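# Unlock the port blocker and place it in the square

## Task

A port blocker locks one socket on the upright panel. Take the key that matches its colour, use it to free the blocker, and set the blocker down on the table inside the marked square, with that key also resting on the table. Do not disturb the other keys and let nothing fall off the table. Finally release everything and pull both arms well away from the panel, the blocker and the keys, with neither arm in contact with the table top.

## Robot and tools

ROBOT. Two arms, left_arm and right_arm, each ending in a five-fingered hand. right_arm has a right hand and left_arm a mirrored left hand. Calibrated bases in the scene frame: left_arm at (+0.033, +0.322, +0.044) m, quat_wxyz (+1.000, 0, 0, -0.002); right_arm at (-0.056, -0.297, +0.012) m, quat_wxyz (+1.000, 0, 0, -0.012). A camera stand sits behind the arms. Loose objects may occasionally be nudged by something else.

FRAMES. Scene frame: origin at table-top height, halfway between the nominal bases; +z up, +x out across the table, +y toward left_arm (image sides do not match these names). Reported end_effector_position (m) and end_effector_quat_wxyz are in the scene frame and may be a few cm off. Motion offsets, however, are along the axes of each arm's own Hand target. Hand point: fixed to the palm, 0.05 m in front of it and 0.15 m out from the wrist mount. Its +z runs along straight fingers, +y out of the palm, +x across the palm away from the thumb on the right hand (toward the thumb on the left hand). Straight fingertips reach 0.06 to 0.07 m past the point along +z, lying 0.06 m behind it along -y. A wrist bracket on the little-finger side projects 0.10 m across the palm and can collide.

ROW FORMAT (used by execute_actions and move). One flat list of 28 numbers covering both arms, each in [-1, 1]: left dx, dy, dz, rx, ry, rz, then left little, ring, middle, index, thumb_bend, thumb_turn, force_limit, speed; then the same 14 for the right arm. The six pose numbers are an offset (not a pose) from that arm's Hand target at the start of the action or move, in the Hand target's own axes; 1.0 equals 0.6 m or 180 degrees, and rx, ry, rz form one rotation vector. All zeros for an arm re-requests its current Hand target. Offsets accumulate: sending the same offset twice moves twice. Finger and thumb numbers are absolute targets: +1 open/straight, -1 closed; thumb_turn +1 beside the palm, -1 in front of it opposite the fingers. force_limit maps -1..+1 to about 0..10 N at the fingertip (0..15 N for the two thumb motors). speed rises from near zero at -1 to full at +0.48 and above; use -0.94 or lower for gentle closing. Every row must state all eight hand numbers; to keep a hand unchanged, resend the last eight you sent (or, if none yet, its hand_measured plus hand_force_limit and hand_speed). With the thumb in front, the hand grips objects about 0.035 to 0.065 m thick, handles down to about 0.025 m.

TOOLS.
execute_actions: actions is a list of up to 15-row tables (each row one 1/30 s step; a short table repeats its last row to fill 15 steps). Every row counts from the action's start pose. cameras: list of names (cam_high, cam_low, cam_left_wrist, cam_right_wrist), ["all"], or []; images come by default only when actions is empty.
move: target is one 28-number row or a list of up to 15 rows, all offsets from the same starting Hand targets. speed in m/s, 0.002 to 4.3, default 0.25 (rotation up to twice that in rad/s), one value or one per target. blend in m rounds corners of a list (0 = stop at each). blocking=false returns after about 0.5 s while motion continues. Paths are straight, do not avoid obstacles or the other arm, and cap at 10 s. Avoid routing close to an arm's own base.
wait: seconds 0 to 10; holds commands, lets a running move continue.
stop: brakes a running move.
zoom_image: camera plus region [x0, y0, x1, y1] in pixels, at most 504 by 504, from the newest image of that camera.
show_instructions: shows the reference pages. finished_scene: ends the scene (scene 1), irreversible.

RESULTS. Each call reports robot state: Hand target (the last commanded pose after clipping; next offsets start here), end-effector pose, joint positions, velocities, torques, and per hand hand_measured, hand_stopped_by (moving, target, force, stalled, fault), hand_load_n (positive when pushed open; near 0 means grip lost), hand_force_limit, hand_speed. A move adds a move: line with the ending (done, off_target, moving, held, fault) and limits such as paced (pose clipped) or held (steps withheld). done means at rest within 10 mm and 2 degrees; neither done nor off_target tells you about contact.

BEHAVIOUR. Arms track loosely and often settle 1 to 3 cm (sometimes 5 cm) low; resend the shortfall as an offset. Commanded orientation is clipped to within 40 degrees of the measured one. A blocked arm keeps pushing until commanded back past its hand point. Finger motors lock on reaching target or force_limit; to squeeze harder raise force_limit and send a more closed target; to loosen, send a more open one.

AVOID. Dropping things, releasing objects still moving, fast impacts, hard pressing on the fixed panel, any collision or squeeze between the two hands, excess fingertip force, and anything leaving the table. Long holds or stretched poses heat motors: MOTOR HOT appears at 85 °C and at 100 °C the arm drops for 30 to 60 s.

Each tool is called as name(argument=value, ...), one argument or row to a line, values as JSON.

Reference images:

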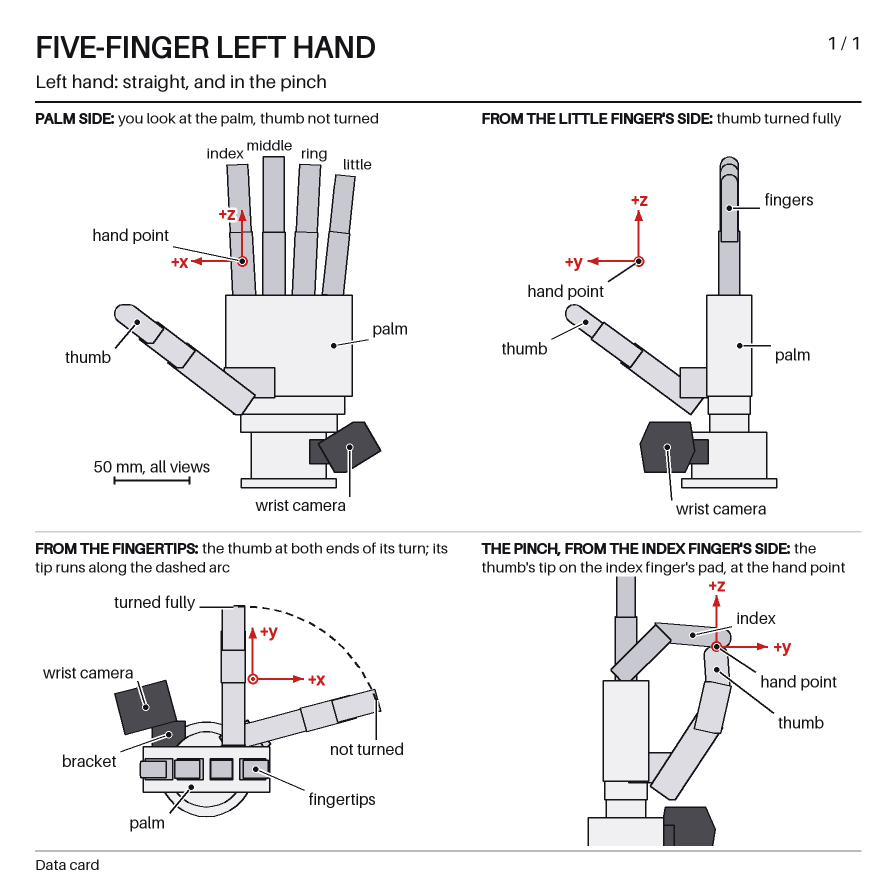

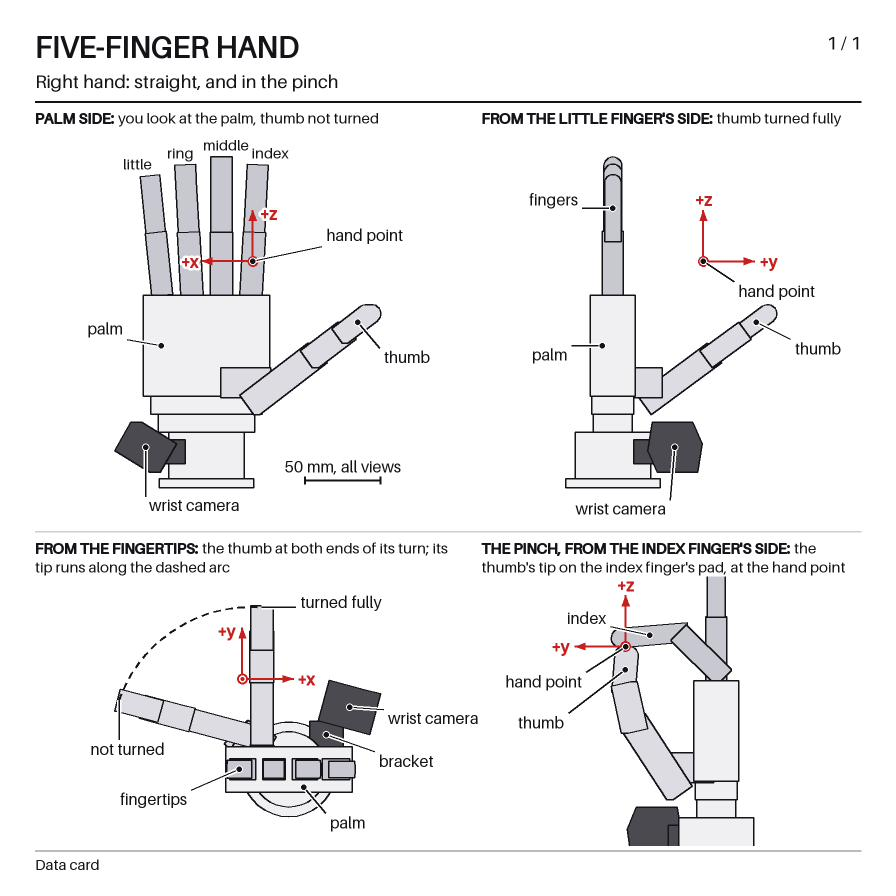

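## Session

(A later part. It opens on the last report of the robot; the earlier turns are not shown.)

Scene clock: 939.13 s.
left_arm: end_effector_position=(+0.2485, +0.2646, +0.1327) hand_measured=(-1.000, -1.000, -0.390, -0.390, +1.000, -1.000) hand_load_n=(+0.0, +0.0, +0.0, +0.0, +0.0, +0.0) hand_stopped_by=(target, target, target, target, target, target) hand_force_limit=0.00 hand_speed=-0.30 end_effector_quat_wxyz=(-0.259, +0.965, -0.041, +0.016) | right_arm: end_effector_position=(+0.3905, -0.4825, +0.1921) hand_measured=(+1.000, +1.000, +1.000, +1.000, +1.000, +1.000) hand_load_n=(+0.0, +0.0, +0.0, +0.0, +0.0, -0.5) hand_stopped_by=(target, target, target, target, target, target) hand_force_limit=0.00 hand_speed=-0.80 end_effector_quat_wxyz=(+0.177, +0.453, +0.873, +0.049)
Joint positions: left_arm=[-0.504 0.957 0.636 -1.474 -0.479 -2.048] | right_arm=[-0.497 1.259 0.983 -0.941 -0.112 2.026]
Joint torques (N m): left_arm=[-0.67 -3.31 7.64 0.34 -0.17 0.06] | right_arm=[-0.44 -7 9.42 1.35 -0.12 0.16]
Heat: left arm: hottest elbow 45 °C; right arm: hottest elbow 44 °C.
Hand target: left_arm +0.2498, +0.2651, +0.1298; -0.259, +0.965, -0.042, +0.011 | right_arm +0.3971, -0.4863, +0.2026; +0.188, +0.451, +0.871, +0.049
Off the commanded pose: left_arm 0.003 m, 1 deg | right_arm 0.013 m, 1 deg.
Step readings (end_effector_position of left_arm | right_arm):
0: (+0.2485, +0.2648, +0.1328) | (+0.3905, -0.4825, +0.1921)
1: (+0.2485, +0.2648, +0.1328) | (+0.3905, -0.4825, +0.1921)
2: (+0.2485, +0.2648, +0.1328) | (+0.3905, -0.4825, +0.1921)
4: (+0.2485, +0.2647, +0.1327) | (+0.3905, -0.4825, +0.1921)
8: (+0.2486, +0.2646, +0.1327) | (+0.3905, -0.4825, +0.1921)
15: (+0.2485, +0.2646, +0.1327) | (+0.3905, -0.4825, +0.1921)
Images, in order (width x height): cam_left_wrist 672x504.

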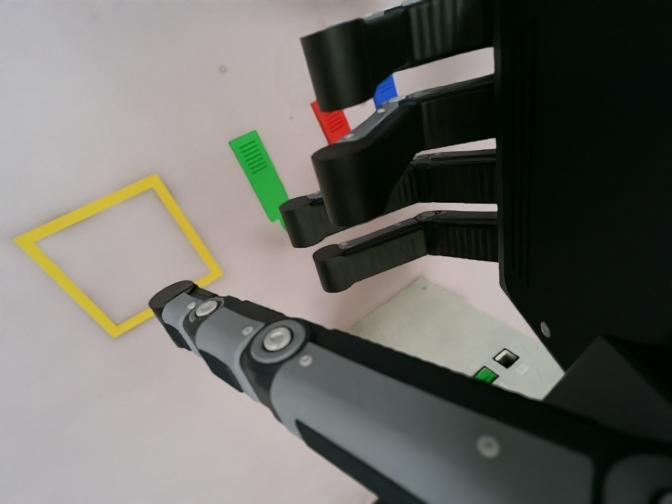

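move(
  target=[
    [0,0,0,0,0,0,-1,-1,-0.39,-0.39,1,-1,0,-0.3,0.3352,0.2722,-0.1672,-0.0392,0.1424,-0.6278,1,1,1,1,1,1,0,-0.8],
    [0,0,0,0,0,0,-1,-1,-0.39,-0.39,1,-1,0,-0.3,0.8858,0.4332,-0.0752,0.235,0.6095,0.7552,1,1,1,1,1,1,0,-0.8],
  ],
  cameras=["all"],
  speed=0.35,
  blend=[0.03, 0],
)

Scene clock: 1173.30 s.
left_arm: end_effector_position=(+0.2485, +0.2646, +0.1327) hand_measured=(-1.000, -1.000, -0.390, -0.390, +1.000, -1.000) hand_load_n=(+0.0, +0.0, +0.0, +0.0, +0.0, +0.0) hand_stopped_by=(target, target, target, target, target, target) hand_force_limit=0.00 hand_speed=-0.30 end_effector_quat_wxyz=(-0.259, +0.965, -0.041, +0.016) | right_arm: end_effector_position=(+0.3035, +0.0975, +0.1644) hand_measured=(+1.000, +1.000, +1.000, +1.000, +1.000, +1.000) hand_load_n=(+0.0, +0.0, +0.0, +0.0, +0.0, -0.5) hand_stopped_by=(target, target, target, target, target, target) hand_force_limit=0.00 hand_speed=-0.80 end_effector_quat_wxyz=(+0.675, -0.673, +0.221, -0.209)
Joint positions: left_arm=[-0.504 0.957 0.636 -1.474 -0.479 -2.048] | right_arm=[0.699 1.443 0.532 0.908 -0.28 0.016]
Joint torques (N m): left_arm=[-0.79 -3.08 7.6 0.36 -0.17 0.07] | right_arm=[-0.15 -6.53 5.78 3.14 -0.1 -0.01]
Heat: left arm: hottest elbow 46 °C; right arm: hottest elbow 45 °C.
Hand target: left_arm +0.2498, +0.2651, +0.1298; -0.259, +0.965, -0.042, +0.011 | right_arm +0.3021, +0.0979, +0.1596; +0.674, -0.674, +0.213, -0.212
Off the commanded pose: left_arm 0.003 m, 1 deg | right_arm 0.005 m, 1 deg.
move: done

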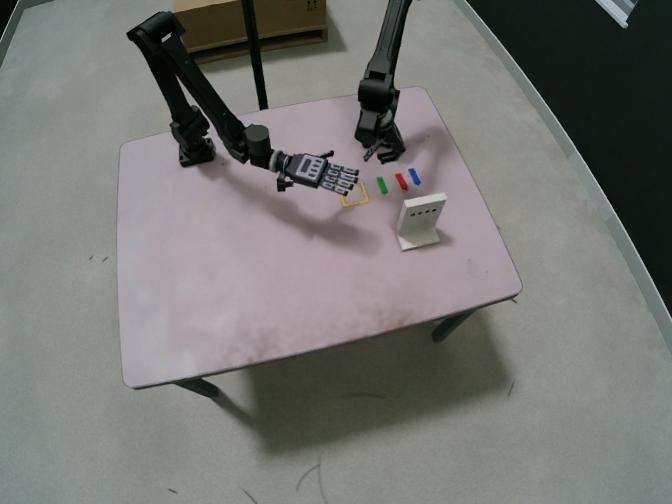

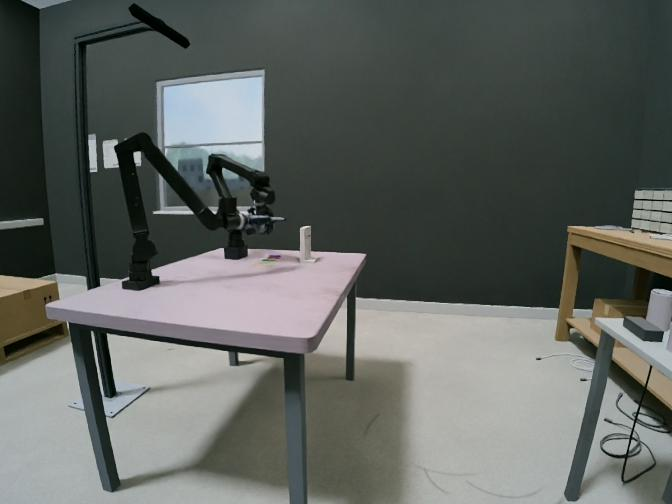

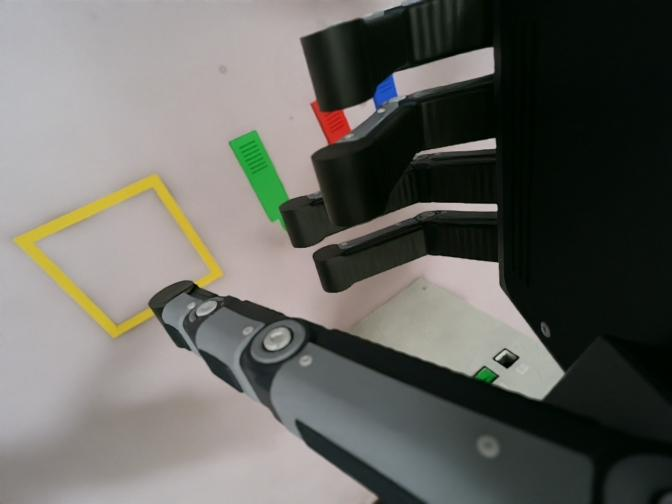

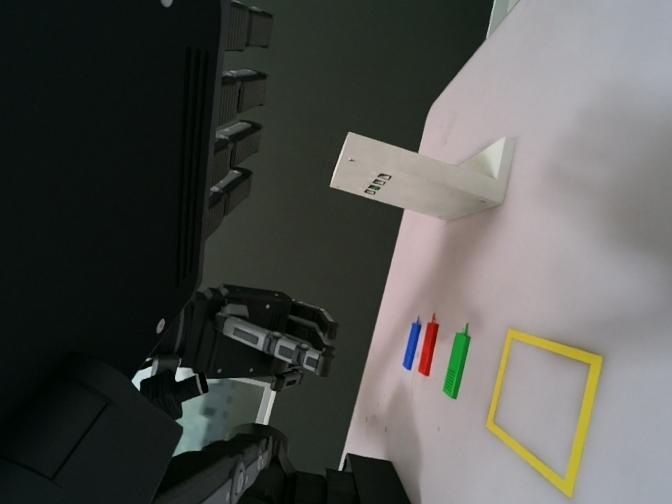

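zoom_image(
  camera="cam_right_wrist",
  region=[180, 270, 350, 420],
)

zoom_image(
  camera="cam_right_wrist",
  region=[330, 120, 520, 410],
)

Scaled by 2.965 from the camera's 672x504 image, which has a finer 960x720 frame.

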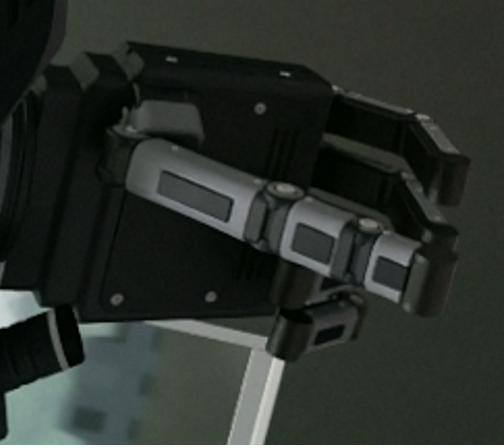

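Scaled by 1.738 from the camera's 672x504 image, which has a finer 960x720 frame.

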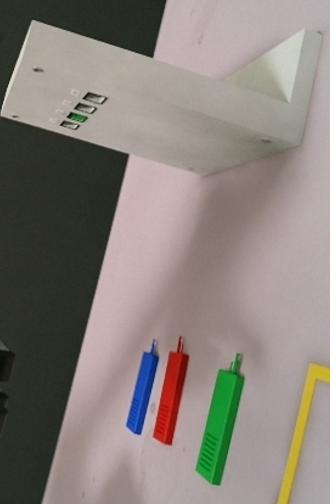

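zoom_image(
  camera="cam_right_wrist",
  region=[395, 305, 495, 405],
)

Scaled by 5.040 from the camera's 672x504 image, which has a finer 960x720 frame.

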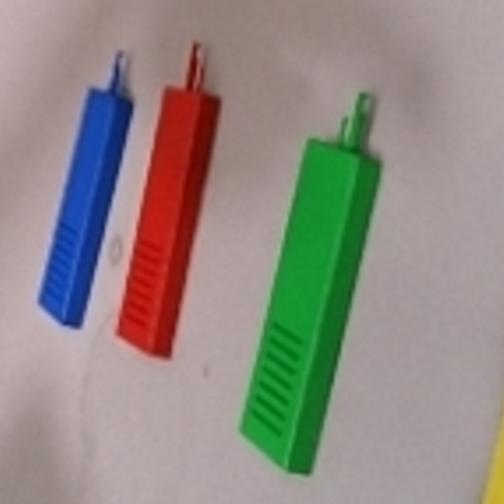

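move(
  target=[-0.0369,0.0046,0.1317,0,0,0,-1,-1,-0.39,-0.39,1,-0.77,0,-0.3,0,0,0,0,0,0,1,1,1,1,1,1,0,-0.8],
  cameras=["cam_left_wrist", "cam_right_wrist"],
  speed=0.15,
)

Scene clock: 1212.53 s.
left_arm: end_effector_position=(+0.2338, +0.3016, +0.0634) hand_measured=(-1.000, -1.000, -0.390, -0.390, +1.000, -0.770) hand_load_n=(+0.0, +0.0, +0.0, +0.0, +0.0, +0.0) hand_stopped_by=(target, target, target, target, target, target) hand_force_limit=0.00 hand_speed=-0.30 end_effector_quat_wxyz=(-0.260, +0.965, -0.041, +0.013) | right_arm: end_effector_position=(+0.3035, +0.0975, +0.1643) hand_measured=(+1.000, +1.000, +1.000, +1.000, +1.000, +1.000) hand_load_n=(+0.0, +0.0, +0.0, -0.5, +0.0, +0.0) hand_stopped_by=(target, target, target, target, target, target) hand_force_limit=0.00 hand_speed=-0.80 end_effector_quat_wxyz=(+0.675, -0.673, +0.221, -0.209)
Joint positions: left_arm=[-0.36 0.948 0.436 -1.214 -0.505 -1.89] | right_arm=[0.699 1.443 0.532 0.908 -0.28 0.016]
Joint torques (N m): left_arm=[-0.73 -3.78 6.15 0.47 -0.27 0.05] | right_arm=[-0.21 -6.59 5.75 3.15 -0.1 -0.01]
Heat: left arm: hottest elbow 45 °C; right arm: hottest elbow 43 °C.
Hand target: left_arm +0.2312, +0.3040, +0.0601; -0.259, +0.965, -0.042, +0.011 | right_arm +0.3021, +0.0979, +0.1596; +0.674, -0.674, +0.213, -0.212
Off the commanded pose: left_arm 0.005 m, 0 deg | right_arm 0.005 m, 1 deg.
move: done
Images, in order (width x height): cam_left_wrist 672x504, cam_right_wrist 672x504.

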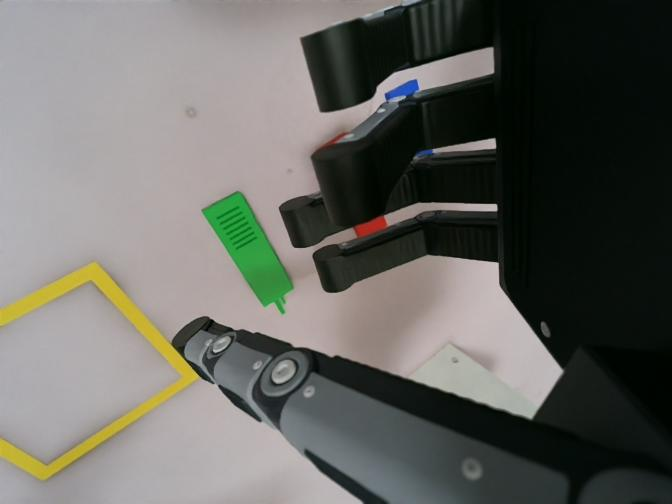

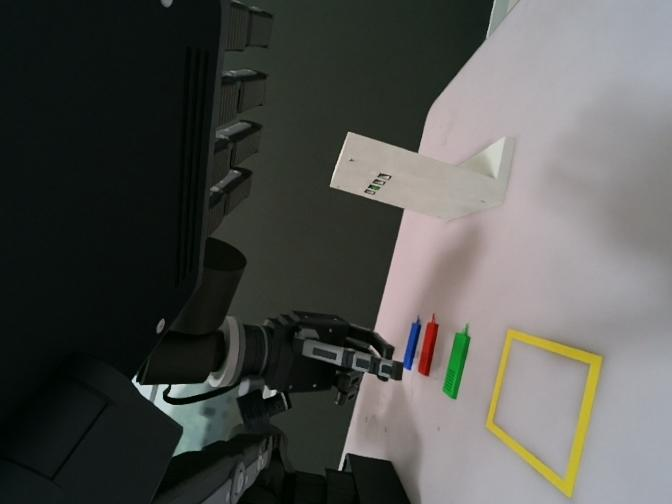

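zoom_image(
  camera="cam_right_wrist",
  region=[280, 300, 480, 420],
)

Scaled by 2.520 from the camera's 672x504 image, which has a finer 960x720 frame.

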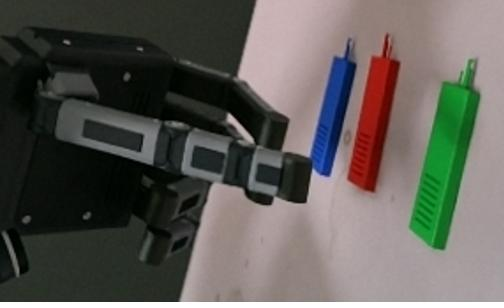

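move(
  target=[0.007,-0.0185,0.0487,0,0,0,-1,-1,-0.39,-0.39,1,-0.77,0,-0.3,0,0,0,0,0,0,1,1,1,1,1,1,0,-0.8],
  cameras=["cam_left_wrist", "cam_right_wrist"],
  speed=0.08,
)

Scene clock: 1285.57 s.
left_arm: end_effector_position=(+0.2422, +0.3255, +0.0467) hand_measured=(-1.000, -1.000, -0.390, -0.390, +1.000, -0.770) hand_load_n=(+0.0, +0.0, +0.0, +0.0, +0.0, +0.0) hand_stopped_by=(target, target, target, target, target, target) hand_force_limit=0.00 hand_speed=-0.30 end_effector_quat_wxyz=(-0.259, +0.965, -0.039, +0.021) | right_arm: end_effector_position=(+0.3035, +0.0975, +0.1643) hand_measured=(+1.000, +1.000, +1.000, +1.000, +1.000, +1.000) hand_load_n=(+0.0, +0.0, +0.0, -0.5, +0.0, +0.0) hand_stopped_by=(target, target, target, target, target, target) hand_force_limit=0.00 hand_speed=-0.80 end_effector_quat_wxyz=(+0.675, -0.673, +0.221, -0.209)
Joint positions: left_arm=[-0.219 0.95 0.387 -1.068 -0.522 -1.729] | right_arm=[0.699 1.443 0.532 0.908 -0.28 0.016]
Joint torques (N m): left_arm=[-0.73 -2.55 6.16 0.68 -0.24 0.05] | right_arm=[-0.15 -6.65 5.75 3.15 -0.1 0]
Heat: left arm: hottest elbow 42 °C; right arm: hottest elbow 40 °C.
Hand target: left_arm +0.2374, +0.3278, +0.0403; -0.259, +0.965, -0.042, +0.011 | right_arm +0.3021, +0.0979, +0.1596; +0.674, -0.674, +0.213, -0.212
Off the commanded pose: left_arm 0.008 m, 1 deg | right_arm 0.005 m, 1 deg.
move: done
Images, in order (width x height): cam_left_wrist 672x504, cam_right_wrist 672x504.

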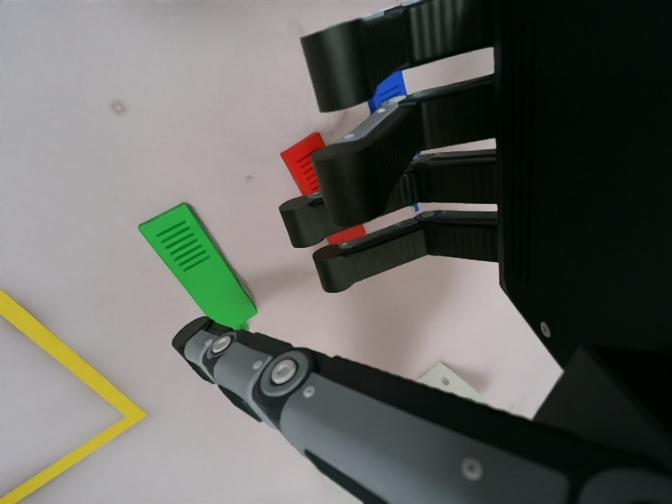

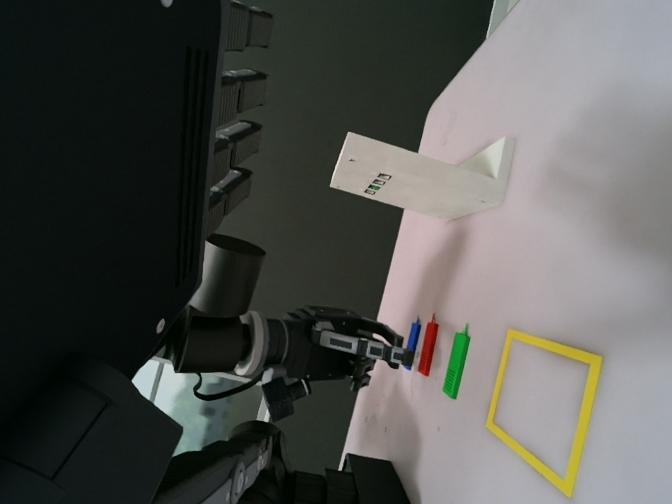

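zoom_image(
  camera="cam_left_wrist",
  region=[120, 190, 380, 370],
)

zoom_image(
  camera="cam_right_wrist",
  region=[340, 290, 490, 410],
)

Scaled by 1.938 from the camera's 672x504 image, which has a finer 960x720 frame.

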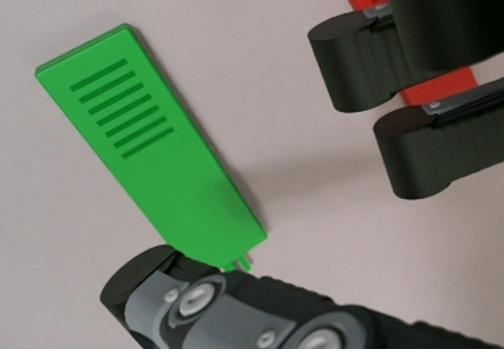

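Scaled by 3.360 from the camera's 672x504 image, which has a finer 960x720 frame.

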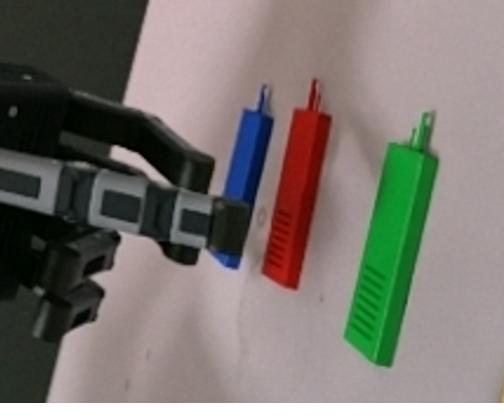

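move(
  target=[-0.0073,0.0568,0.0273,0,0,0,-1,-1,-1,-0.39,1,-0.62,0,-0.3,0,0,0,0,0,0,1,1,1,1,1,1,0,-0.8],
  cameras=["cam_left_wrist", "cam_right_wrist"],
  speed=0.08,
)

Scene clock: 1394.03 s.
left_arm: end_effector_position=(+0.2347, +0.3076, +0.0141) hand_measured=(-1.000, -1.000, -1.000, -0.390, +1.000, -0.620) hand_load_n=(+0.0, +0.0, +0.0, +0.5, -0.5, +0.0) hand_stopped_by=(target, target, target, target, target, target) hand_force_limit=0.00 hand_speed=-0.30 end_effector_quat_wxyz=(-0.258, +0.965, -0.043, +0.014) | right_arm: end_effector_position=(+0.3035, +0.0975, +0.1643) hand_measured=(+1.000, +1.000, +1.000, +1.000, +1.000, +1.000) hand_load_n=(+0.0, +0.0, +0.0, +0.0, +0.0, -0.5) hand_stopped_by=(target, target, target, target, target, target) hand_force_limit=0.00 hand_speed=-0.80 end_effector_quat_wxyz=(+0.675, -0.673, +0.221, -0.209)
Joint positions: left_arm=[-0.323 1.069 0.344 -0.974 -0.508 -1.843] | right_arm=[0.699 1.443 0.532 0.908 -0.28 0.016]
Joint torques (N m): left_arm=[-2.08 -3.08 5.41 0.57 -0.21 -0.18] | right_arm=[-0.15 -6.53 5.76 3.15 -0.1 -0.01]
Heat: left arm: hottest elbow 39 °C; right arm: hottest elbow 39 °C.
Hand target: left_arm +0.2311, +0.3071, +0.0090; -0.259, +0.965, -0.042, +0.011 | right_arm +0.3021, +0.0979, +0.1596; +0.674, -0.674, +0.213, -0.212
Off the commanded pose: left_arm 0.006 m, 0 deg | right_arm 0.005 m, 1 deg.
move: done
Images, in order (width x height): cam_left_wrist 672x504, cam_right_wrist 672x504.

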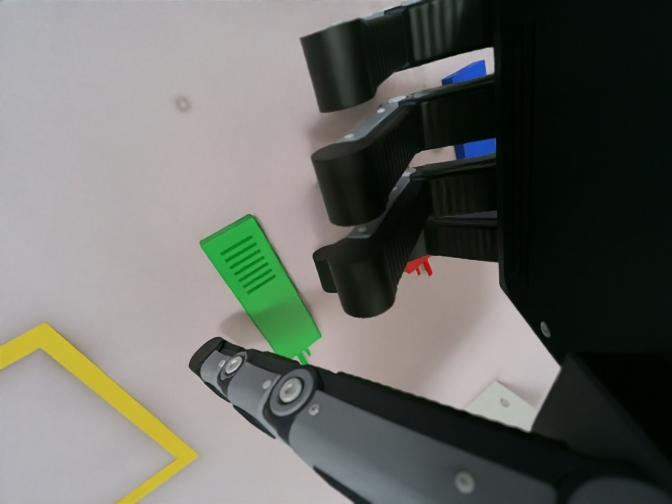

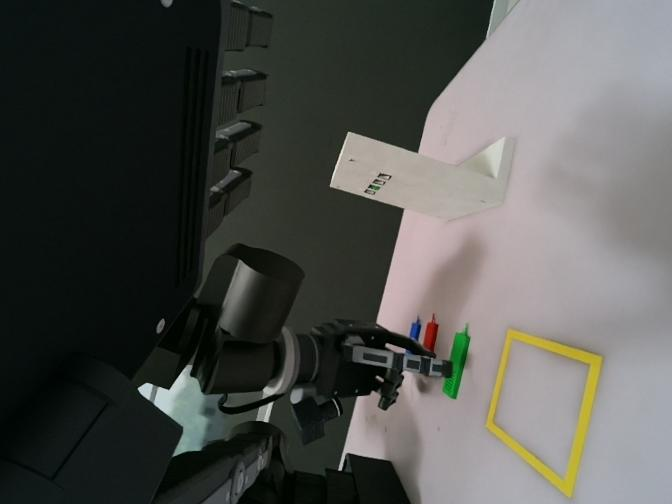

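move(
  target=[0.0008,0.0159,0.0093,0,0,0,-1,-1,-1,-0.39,1,-0.62,0,-0.3,0,0,0,0,0,0,1,1,1,1,1,1,0,-0.8],
  cameras=["cam_left_wrist", "cam_right_wrist"],
  speed=0.04,
)

zoom_image(
  camera="cam_right_wrist",
  region=[370, 290, 500, 420],
)

zoom_image(
  camera="cam_left_wrist",
  region=[170, 200, 400, 400],
)

Scene clock: 1414.40 s.
left_arm: end_effector_position=(+0.2352, +0.3020, +0.0046) hand_measured=(-1.000, -1.000, -1.000, -0.390, +1.000, -0.620) hand_load_n=(+0.0, +0.0, +0.0, +0.0, +0.0, +0.0) hand_stopped_by=(target, target, target, target, target, target) hand_force_limit=0.00 hand_speed=-0.30 end_effector_quat_wxyz=(-0.258, +0.965, -0.042, +0.015) | right_arm: end_effector_position=(+0.3035, +0.0975, +0.1643) hand_measured=(+1.000, +1.000, +1.000, +1.000, +1.000, +1.000) hand_load_n=(+0.0, +0.0, +0.0, +0.0, +0.0, -0.5) hand_stopped_by=(target, target, target, target, target, target) hand_force_limit=0.00 hand_speed=-0.80 end_effector_quat_wxyz=(+0.675, -0.673, +0.221, -0.209)
Joint positions: left_arm=[-0.352 1.117 0.337 -0.936 -0.505 -1.876] | right_arm=[0.699 1.443 0.532 0.908 -0.28 0.016]
Joint torques (N m): left_arm=[-1.96 -3.78 5.11 0.55 -0.17 -0.22] | right_arm=[-0.21 -6.59 5.76 3.15 -0.09 -0.01]
Heat: left arm: hottest elbow 40 °C; right arm: hottest elbow 39 °C.
Hand target: left_arm +0.2312, +0.3015, -0.0006; -0.259, +0.965, -0.042, +0.011 | right_arm +0.3021, +0.0979, +0.1596; +0.674, -0.674, +0.213, -0.212
Off the commanded pose: left_arm 0.007 m, 0 deg | right_arm 0.005 m, 1 deg.
move: done
Images, in order (width x height): cam_left_wrist 672x504, cam_right_wrist 672x504.

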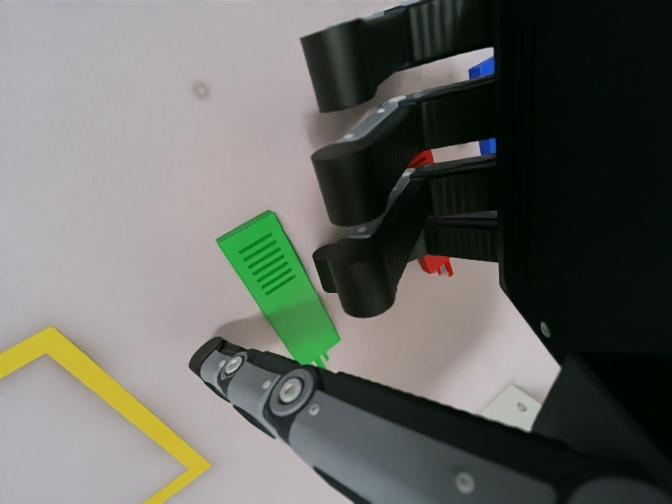

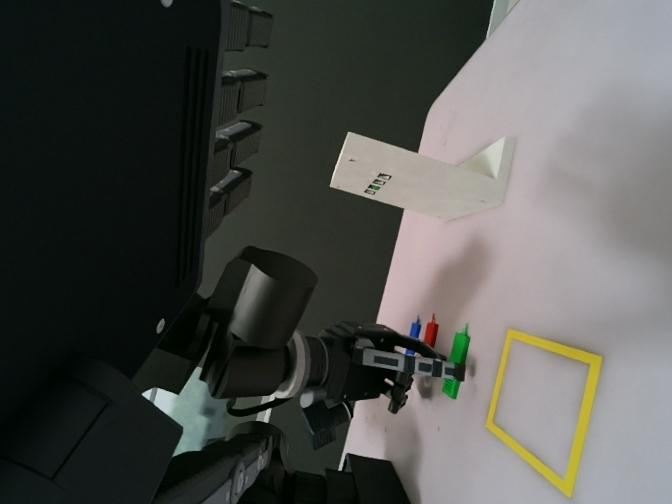

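Scaled by 3.877 from the camera's 672x504 image, which has a finer 960x720 frame.

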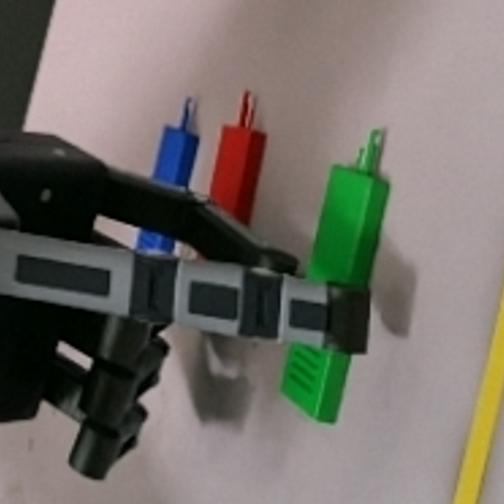

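Scaled by 2.191 from the camera's 672x504 image, which has a finer 960x720 frame.

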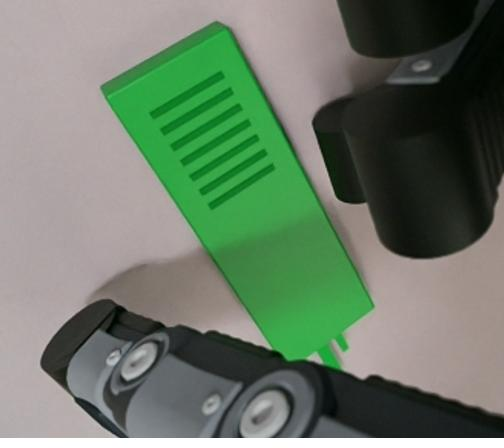

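execute_actions(
  actions=[
    [[0,0,0,0,0,0,-1,-1,-1,-0.39,1,-0.75,0,-0.5,0,0,0,0,0,0,1,1,1,1,1,1,0,-0.8]],
  ],
  cameras=["cam_left_wrist", "cam_right_wrist"],
)

zoom_image(
  camera="cam_left_wrist",
  region=[170, 200, 400, 400],
)

Scene clock: 1441.40 s.
left_arm: end_effector_position=(+0.2353, +0.3020, +0.0047) hand_measured=(-1.000, -1.000, -1.000, -0.390, +1.000, -0.750) hand_load_n=(+0.0, +0.0, +0.5, +0.0, +0.0, +0.0) hand_stopped_by=(target, target, target, target, target, target) hand_force_limit=0.00 hand_speed=-0.50 end_effector_quat_wxyz=(-0.258, +0.965, -0.042, +0.015) | right_arm: end_effector_position=(+0.3035, +0.0975, +0.1643) hand_measured=(+1.000, +1.000, +1.000, +1.000, +1.000, +1.000) hand_load_n=(+0.0, +0.0, +0.0, +0.0, +0.0, +0.0) hand_stopped_by=(target, target, target, target, target, target) hand_force_limit=0.00 hand_speed=-0.80 end_effector_quat_wxyz=(+0.675, -0.673, +0.221, -0.209)
Joint positions: left_arm=[-0.352 1.117 0.337 -0.936 -0.505 -1.878] | right_arm=[0.699 1.443 0.532 0.908 -0.28 0.016]
Joint torques (N m): left_arm=[-2.08 -3.31 5.08 0.57 -0.18 -0.15] | right_arm=[-0.15 -6.65 5.78 3.14 -0.1 -0.01]
Heat: left arm: hottest elbow 39 °C; right arm: hottest elbow 39 °C.
Hand target: left_arm +0.2312, +0.3015, -0.0005; -0.259, +0.965, -0.042, +0.011 | right_arm +0.3021, +0.0979, +0.1596; +0.674, -0.674, +0.213, -0.212
Off the commanded pose: left_arm 0.007 m, 0 deg | right_arm 0.005 m, 1 deg.
Step readings (end_effector_position of left_arm | right_arm):
0: (+0.2353, +0.3020, +0.0046) | (+0.3035, +0.0975, +0.1643)
1: (+0.2353, +0.3020, +0.0046) | (+0.3035, +0.0975, +0.1643)
2: (+0.2353, +0.3020, +0.0046) | (+0.3035, +0.0975, +0.1643)
4: (+0.2353, +0.3020, +0.0047) | (+0.3035, +0.0975, +0.1643)
8: (+0.2353, +0.3020, +0.0047) | (+0.3035, +0.0975, +0.1643)
15: (+0.2353, +0.3020, +0.0047) | (+0.3035, +0.0975, +0.1643)
Images, in order (width x height): cam_left_wrist 672x504, cam_right_wrist 672x504.

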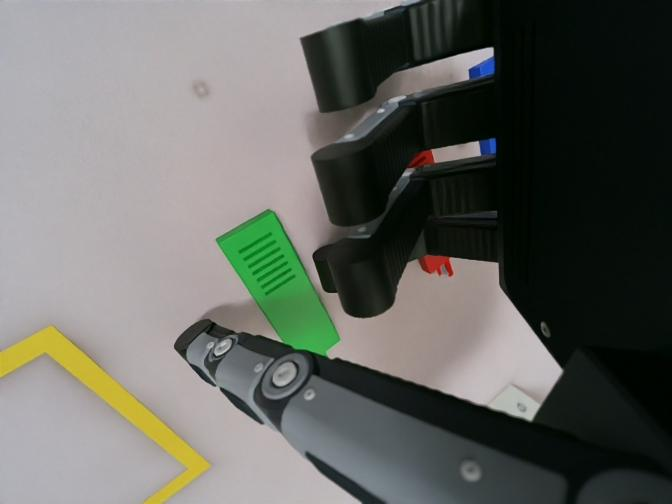

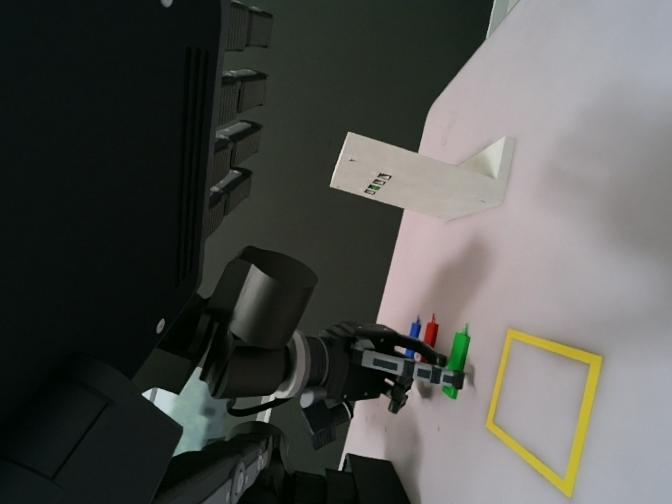

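Scaled by 2.191 from the camera's 672x504 image, which has a finer 960x720 frame.

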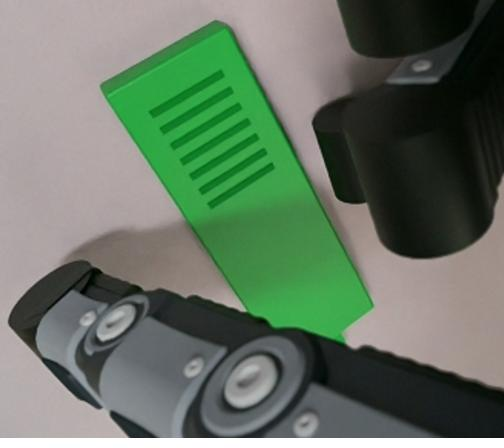

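execute_actions(
  actions=[
    [[0,0,0,0,0,0,-1,-1,-1,-0.39,0.45,-0.75,-0.1,-0.9,0,0,0,0,0,0,1,1,1,1,1,1,0,-0.8]],
  ],
  cameras=["cam_left_wrist"],
)

wait(
  seconds=1,
  cameras=["cam_left_wrist", "cam_right_wrist"],
)

zoom_image(
  camera="cam_left_wrist",
  region=[170, 200, 400, 400],
)

Scene clock: 1451.20 s.
left_arm: end_effector_position=(+0.2351, +0.3012, +0.0045) hand_measured=(-1.000, -1.000, -1.000, -0.390, +0.582, -0.750) hand_load_n=(+0.0, +0.0, +0.0, +0.0, +6.0, -0.5) hand_stopped_by=(target, target, target, target, force, target) hand_force_limit=-0.10 hand_speed=-0.90 end_effector_quat_wxyz=(-0.257, +0.965, -0.043, +0.015) | right_arm: end_effector_position=(+0.3035, +0.0975, +0.1643) hand_measured=(+1.000, +1.000, +1.000, +1.000, +1.000, +1.000) hand_load_n=(+0.0, +0.0, +0.0, -0.5, +0.0, +0.0) hand_stopped_by=(target, target, target, target, target, target) hand_force_limit=0.00 hand_speed=-0.80 end_effector_quat_wxyz=(+0.675, -0.673, +0.221, -0.209)
Joint positions: left_arm=[-0.355 1.117 0.337 -0.936 -0.503 -1.878] | right_arm=[0.699 1.443 0.532 0.908 -0.28 0.016]
Joint torques (N m): left_arm=[-2.14 -3.31 5.12 0.55 -0.26 -0.16] | right_arm=[-0.15 -6.59 5.76 3.15 -0.1 -0.01]
Heat: left arm: hottest elbow 38 °C; right arm: hottest elbow 39 °C.
Hand target: left_arm +0.2312, +0.3015, -0.0005; -0.259, +0.965, -0.042, +0.011 | right_arm +0.3021, +0.0979, +0.1596; +0.674, -0.674, +0.213, -0.212
Off the commanded pose: left_arm 0.006 m, 0 deg | right_arm 0.005 m, 1 deg.
Step readings (end_effector_position of left_arm | right_arm):
0: (+0.2353, +0.3020, +0.0047) | (+0.3035, +0.0975, +0.1643)
1: (+0.2353, +0.3020, +0.0047) | (+0.3035, +0.0975, +0.1643)
2: (+0.2353, +0.3020, +0.0047) | (+0.3035, +0.0975, +0.1643)
4: (+0.2353, +0.3020, +0.0047) | (+0.3035, +0.0975, +0.1643)
8: (+0.2353, +0.3020, +0.0047) | (+0.3035, +0.0975, +0.1643)
15: (+0.2353, +0.3020, +0.0047) | (+0.3035, +0.0975, +0.1643)
Images, in order (width x height): cam_left_wrist 672x504.

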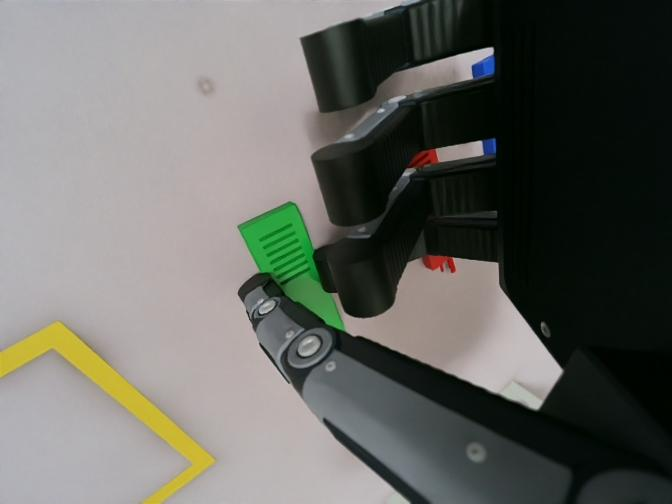

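Scene clock: 1452.20 s.
left_arm: end_effector_position=(+0.2351, +0.3012, +0.0045) hand_measured=(-1.000, -1.000, -1.000, -0.390, +0.582, -0.750) hand_load_n=(+0.0, +0.0, +0.0, +0.0, +6.5, -0.5) hand_stopped_by=(target, target, target, target, force, target) hand_force_limit=-0.10 hand_speed=-0.90 end_effector_quat_wxyz=(-0.257, +0.965, -0.043, +0.015) | right_arm: end_effector_position=(+0.3035, +0.0975, +0.1643) hand_measured=(+1.000, +1.000, +1.000, +1.000, +1.000, +1.000) hand_load_n=(+0.0, +0.0, +0.0, +0.0, +0.0, -0.5) hand_stopped_by=(target, target, target, target, target, target) hand_force_limit=0.00 hand_speed=-0.80 end_effector_quat_wxyz=(+0.675, -0.673, +0.221, -0.209)
Joint positions: left_arm=[-0.355 1.117 0.337 -0.936 -0.503 -1.878] | right_arm=[0.699 1.443 0.532 0.908 -0.28 0.016]
Joint torques (N m): left_arm=[-1.9 -3.37 5.12 0.53 -0.27 -0.15] | right_arm=[-0.15 -6.59 5.76 3.14 -0.1 -0.01]
Heat: left arm: hottest elbow 38 °C; right arm: hottest elbow 39 °C.
Hand target: left_arm +0.2312, +0.3015, -0.0005; -0.259, +0.965, -0.042, +0.011 | right_arm +0.3021, +0.0979, +0.1596; +0.674, -0.674, +0.213, -0.212
Off the commanded pose: left_arm 0.006 m, 0 deg | right_arm 0.005 m, 1 deg.
wait: 1.00 s; at rest by 0.17 s
Images, in order (width x height): cam_left_wrist 672x504, cam_right_wrist 672x504.

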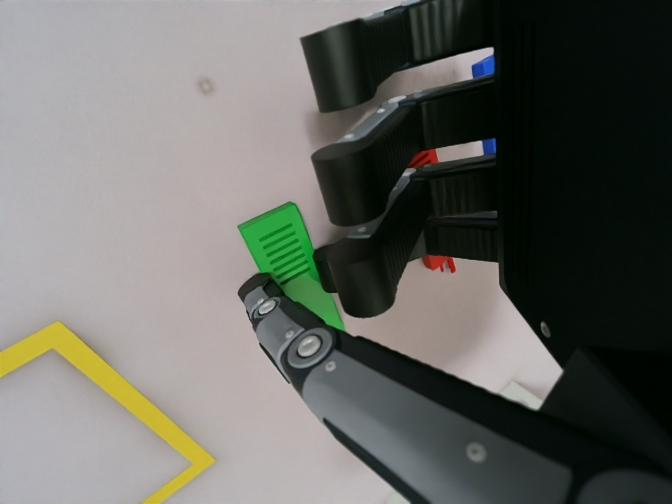

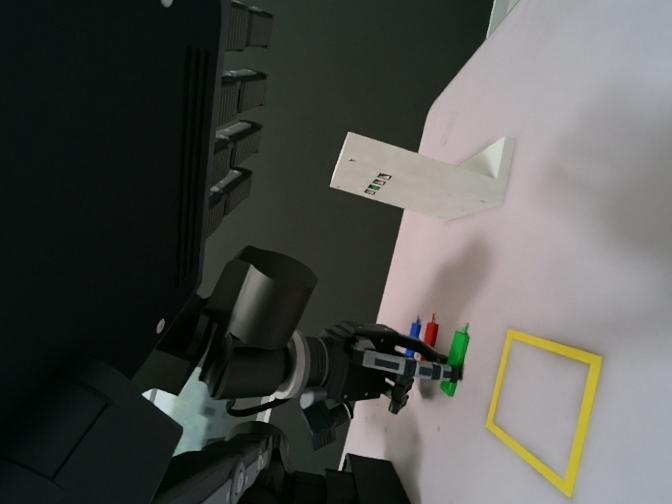

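Scaled by 2.191 from the camera's 672x504 image, which has a finer 960x720 frame.

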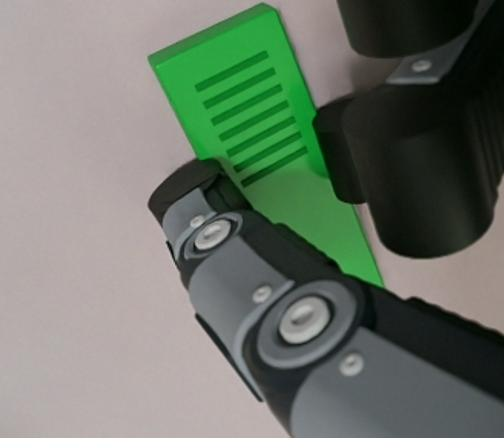

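zoom_image(
  camera="cam_right_wrist",
  region=[400, 300, 490, 410],
)

zoom_image(
  camera="cam_left_wrist",
  region=[225, 190, 365, 310],
)

Scaled by 4.582 from the camera's 672x504 image, which has a finer 960x720 frame.

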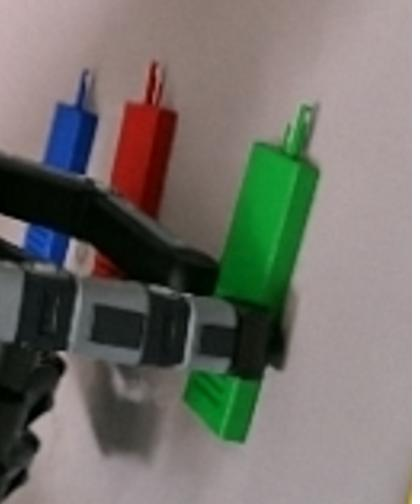

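Scaled by 3.600 from the camera's 672x504 image, which has a finer 960x720 frame.

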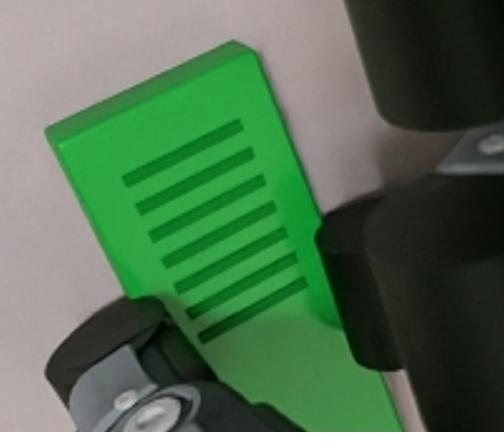

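execute_actions(
  actions=[
    [[0,0,0,0,0,0,-1,-1,-1,-0.39,1,-0.75,-0.1,-0.5,0,0,0,0,0,0,1,1,1,1,1,1,0,-0.8]],
  ],
  cameras=[],
)

move(
  target=[0,0.0035,0.006,0.014,0,0,-1,-1,-1,-0.39,1,-0.75,-0.1,-0.5,0,0,0,0,0,0,1,1,1,1,1,1,0,-0.8],
  cameras=["cam_left_wrist", "cam_right_wrist"],
  speed=0.02,
)

zoom_image(
  camera="cam_right_wrist",
  region=[400, 300, 490, 410],
)

zoom_image(
  camera="cam_left_wrist",
  region=[170, 190, 370, 390],
)

Scene clock: 1506.73 s.
left_arm: end_effector_position=(+0.2352, +0.3013, +0.0046) hand_measured=(-1.000, -1.000, -1.000, -0.390, +1.000, -0.750) hand_load_n=(+0.0, +0.0, +0.0, -1.0, +0.0, +0.0) hand_stopped_by=(target, target, target, target, target, target) hand_force_limit=-0.10 hand_speed=-0.50 end_effector_quat_wxyz=(-0.257, +0.965, -0.042, +0.015) | right_arm: end_effector_position=(+0.3035, +0.0975, +0.1643) hand_measured=(+1.000, +1.000, +1.000, +1.000, +1.000, +1.000) hand_load_n=(+0.0, +0.0, +0.0, +0.0, +0.0, -0.5) hand_stopped_by=(target, target, target, target, target, target) hand_force_limit=0.00 hand_speed=-0.80 end_effector_quat_wxyz=(+0.675, -0.673, +0.221, -0.209)
Joint positions: left_arm=[-0.355 1.117 0.337 -0.936 -0.503 -1.879] | right_arm=[0.699 1.443 0.532 0.908 -0.28 0.016]
Joint torques (N m): left_arm=[-2.08 -3.19 5.05 0.55 -0.26 -0.14] | right_arm=[-0.15 -6.65 5.76 3.14 -0.1 -0.01]
Heat: left arm: hottest elbow 38 °C; right arm: hottest elbow 38 °C.
Hand target: left_arm +0.2312, +0.3015, -0.0005; -0.259, +0.965, -0.042, +0.011 | right_arm +0.3021, +0.0979, +0.1596; +0.674, -0.674, +0.213, -0.212
Off the commanded pose: left_arm 0.007 m, 0 deg | right_arm 0.005 m, 1 deg.
Step readings (end_effector_position of left_arm | right_arm):
0: (+0.2351, +0.3012, +0.0045) | (+0.3035, +0.0975, +0.1643)
1: (+0.2351, +0.3012, +0.0045) | (+0.3035, +0.0975, +0.1643)
2: (+0.2351, +0.3012, +0.0045) | (+0.3035, +0.0975, +0.1643)
4: (+0.2352, +0.3013, +0.0046) | (+0.3035, +0.0975, +0.1643)
8: (+0.2352, +0.3013, +0.0046) | (+0.3035, +0.0975, +0.1643)
15: (+0.2352, +0.3013, +0.0046) | (+0.3035, +0.0975, +0.1643)
No camera images: "cameras" was empty.

Scene clock: 1508.23 s.
left_arm: end_effector_position=(+0.2333, +0.3018, -0.0003) hand_measured=(-1.000, -1.000, -1.000, -0.390, +1.000, -0.750) hand_load_n=(+0.0, +0.0, +0.5, -5.0, +0.0, +0.0) hand_stopped_by=(target, target, target, target, target, target) hand_force_limit=-0.10 hand_speed=-0.50 end_effector_quat_wxyz=(-0.278, +0.959, -0.044, +0.014) | right_arm: end_effector_position=(+0.3035, +0.0975, +0.1643) hand_measured=(+1.000, +1.000, +1.000, +1.000, +1.000, +1.000) hand_load_n=(-0.5, -0.5, +0.0, +0.0, +0.0, +0.0) hand_stopped_by=(target, target, target, target, target, target) hand_force_limit=0.00 hand_speed=-0.80 end_effector_quat_wxyz=(+0.675, -0.673, +0.221, -0.209)
Joint positions: left_arm=[-0.399 1.16 0.337 -0.936 -0.535 -1.933] | right_arm=[0.699 1.443 0.532 0.908 -0.28 0.016]
Joint torques (N m): left_arm=[-2.2 -3.08 5.12 0.49 -0.28 -0.21] | right_arm=[-0.15 -6.59 5.76 3.15 -0.09 -0.01]
Heat: left arm: hottest elbow 38 °C; right arm: hottest elbow 38 °C.
Hand target: left_arm +0.2312, +0.3015, -0.0047; -0.280, +0.959, -0.042, +0.012 | right_arm +0.3021, +0.0979, +0.1596; +0.674, -0.674, +0.213, -0.212
Off the commanded pose: left_arm 0.005 m, 0 deg | right_arm 0.005 m, 1 deg.
move: done
Images, in order (width x height): cam_left_wrist 672x504, cam_right_wrist 672x504.

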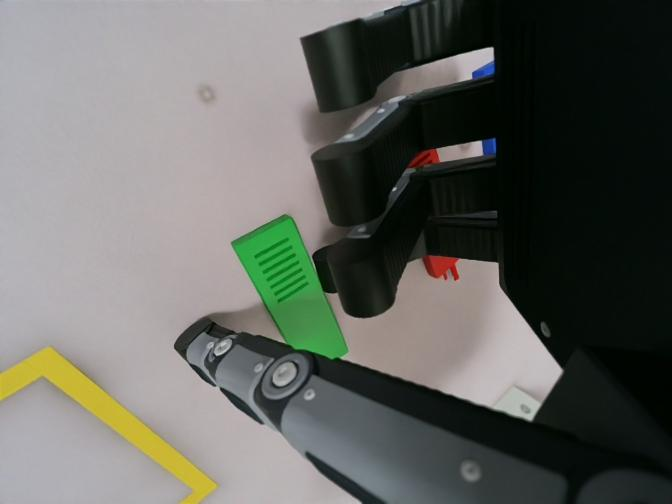

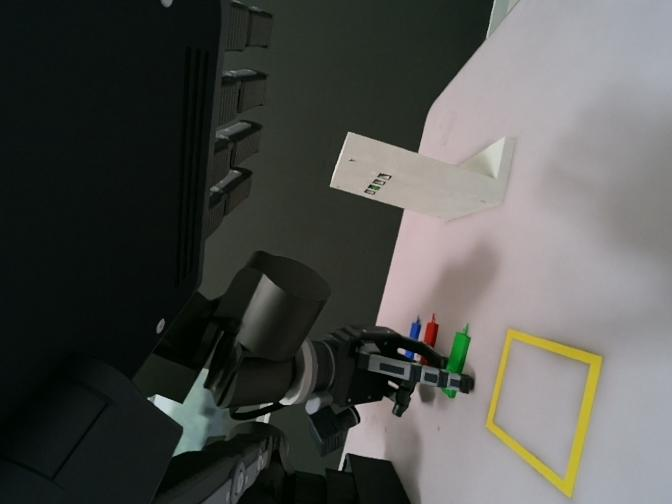

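Scaled by 4.582 from the camera's 672x504 image, which has a finer 960x720 frame.

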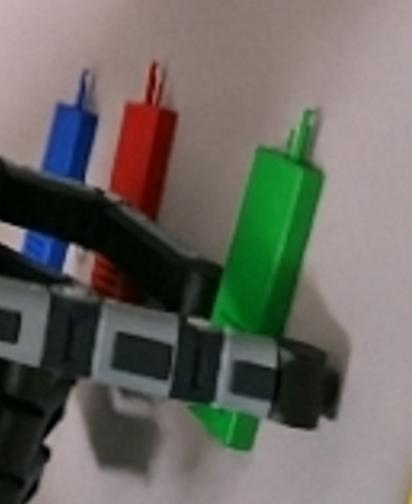

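Scaled by 2.520 from the camera's 672x504 image, which has a finer 960x720 frame.

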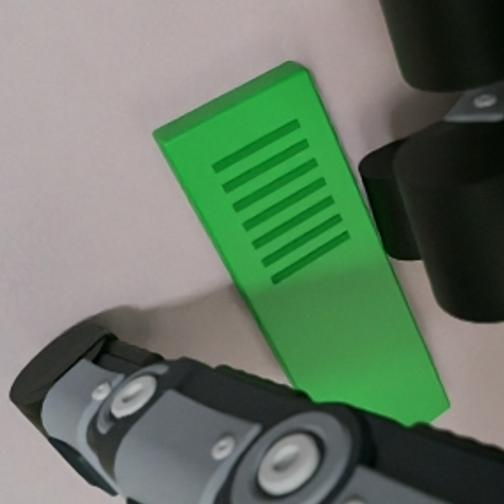

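move(
  target=[0,-0.0018,-0.0028,0,0,0,-1,-1,-1,-0.39,1,-0.75,-0.1,-0.5,0,0,0,0,0,0,1,1,1,1,1,1,0,-0.8],
  cameras=[],
  speed=0.02,
)

Scene clock: 1515.17 s.
left_arm: end_effector_position=(+0.2333, +0.3019, -0.0003) hand_measured=(-1.000, -1.000, -1.000, -0.390, +1.000, -0.750) hand_load_n=(+0.0, +0.0, +0.0, -5.5, +0.0, +0.0) hand_stopped_by=(target, target, target, target, target, target) hand_force_limit=-0.10 hand_speed=-0.50 end_effector_quat_wxyz=(-0.278, +0.959, -0.044, +0.014) | right_arm: end_effector_position=(+0.3035, +0.0975, +0.1643) hand_measured=(+1.000, +1.000, +1.000, +1.000, +1.000, +1.000) hand_load_n=(+0.0, +0.0, +0.0, -0.5, +0.0, +0.0) hand_stopped_by=(target, target, target, target, target, target) hand_force_limit=0.00 hand_speed=-0.80 end_effector_quat_wxyz=(+0.675, -0.673, +0.221, -0.209)
Joint positions: left_arm=[-0.399 1.16 0.337 -0.936 -0.535 -1.934] | right_arm=[0.699 1.443 0.532 0.908 -0.28 0.016]
Joint torques (N m): left_arm=[-2.26 -3.72 5.34 0.1 -0.28 -0.21] | right_arm=[-0.21 -6.59 5.76 3.14 -0.1 -0.01]
Heat: left arm: hottest elbow 38 °C; right arm: hottest elbow 38 °C.
Hand target: left_arm +0.2312, +0.3015, -0.0027; -0.280, +0.959, -0.042, +0.012 | right_arm +0.3021, +0.0979, +0.1596; +0.674, -0.674, +0.213, -0.212
Off the commanded pose: left_arm 0.003 m, 0 deg | right_arm 0.005 m, 1 deg.
move: done
No camera images: "cameras" was empty.


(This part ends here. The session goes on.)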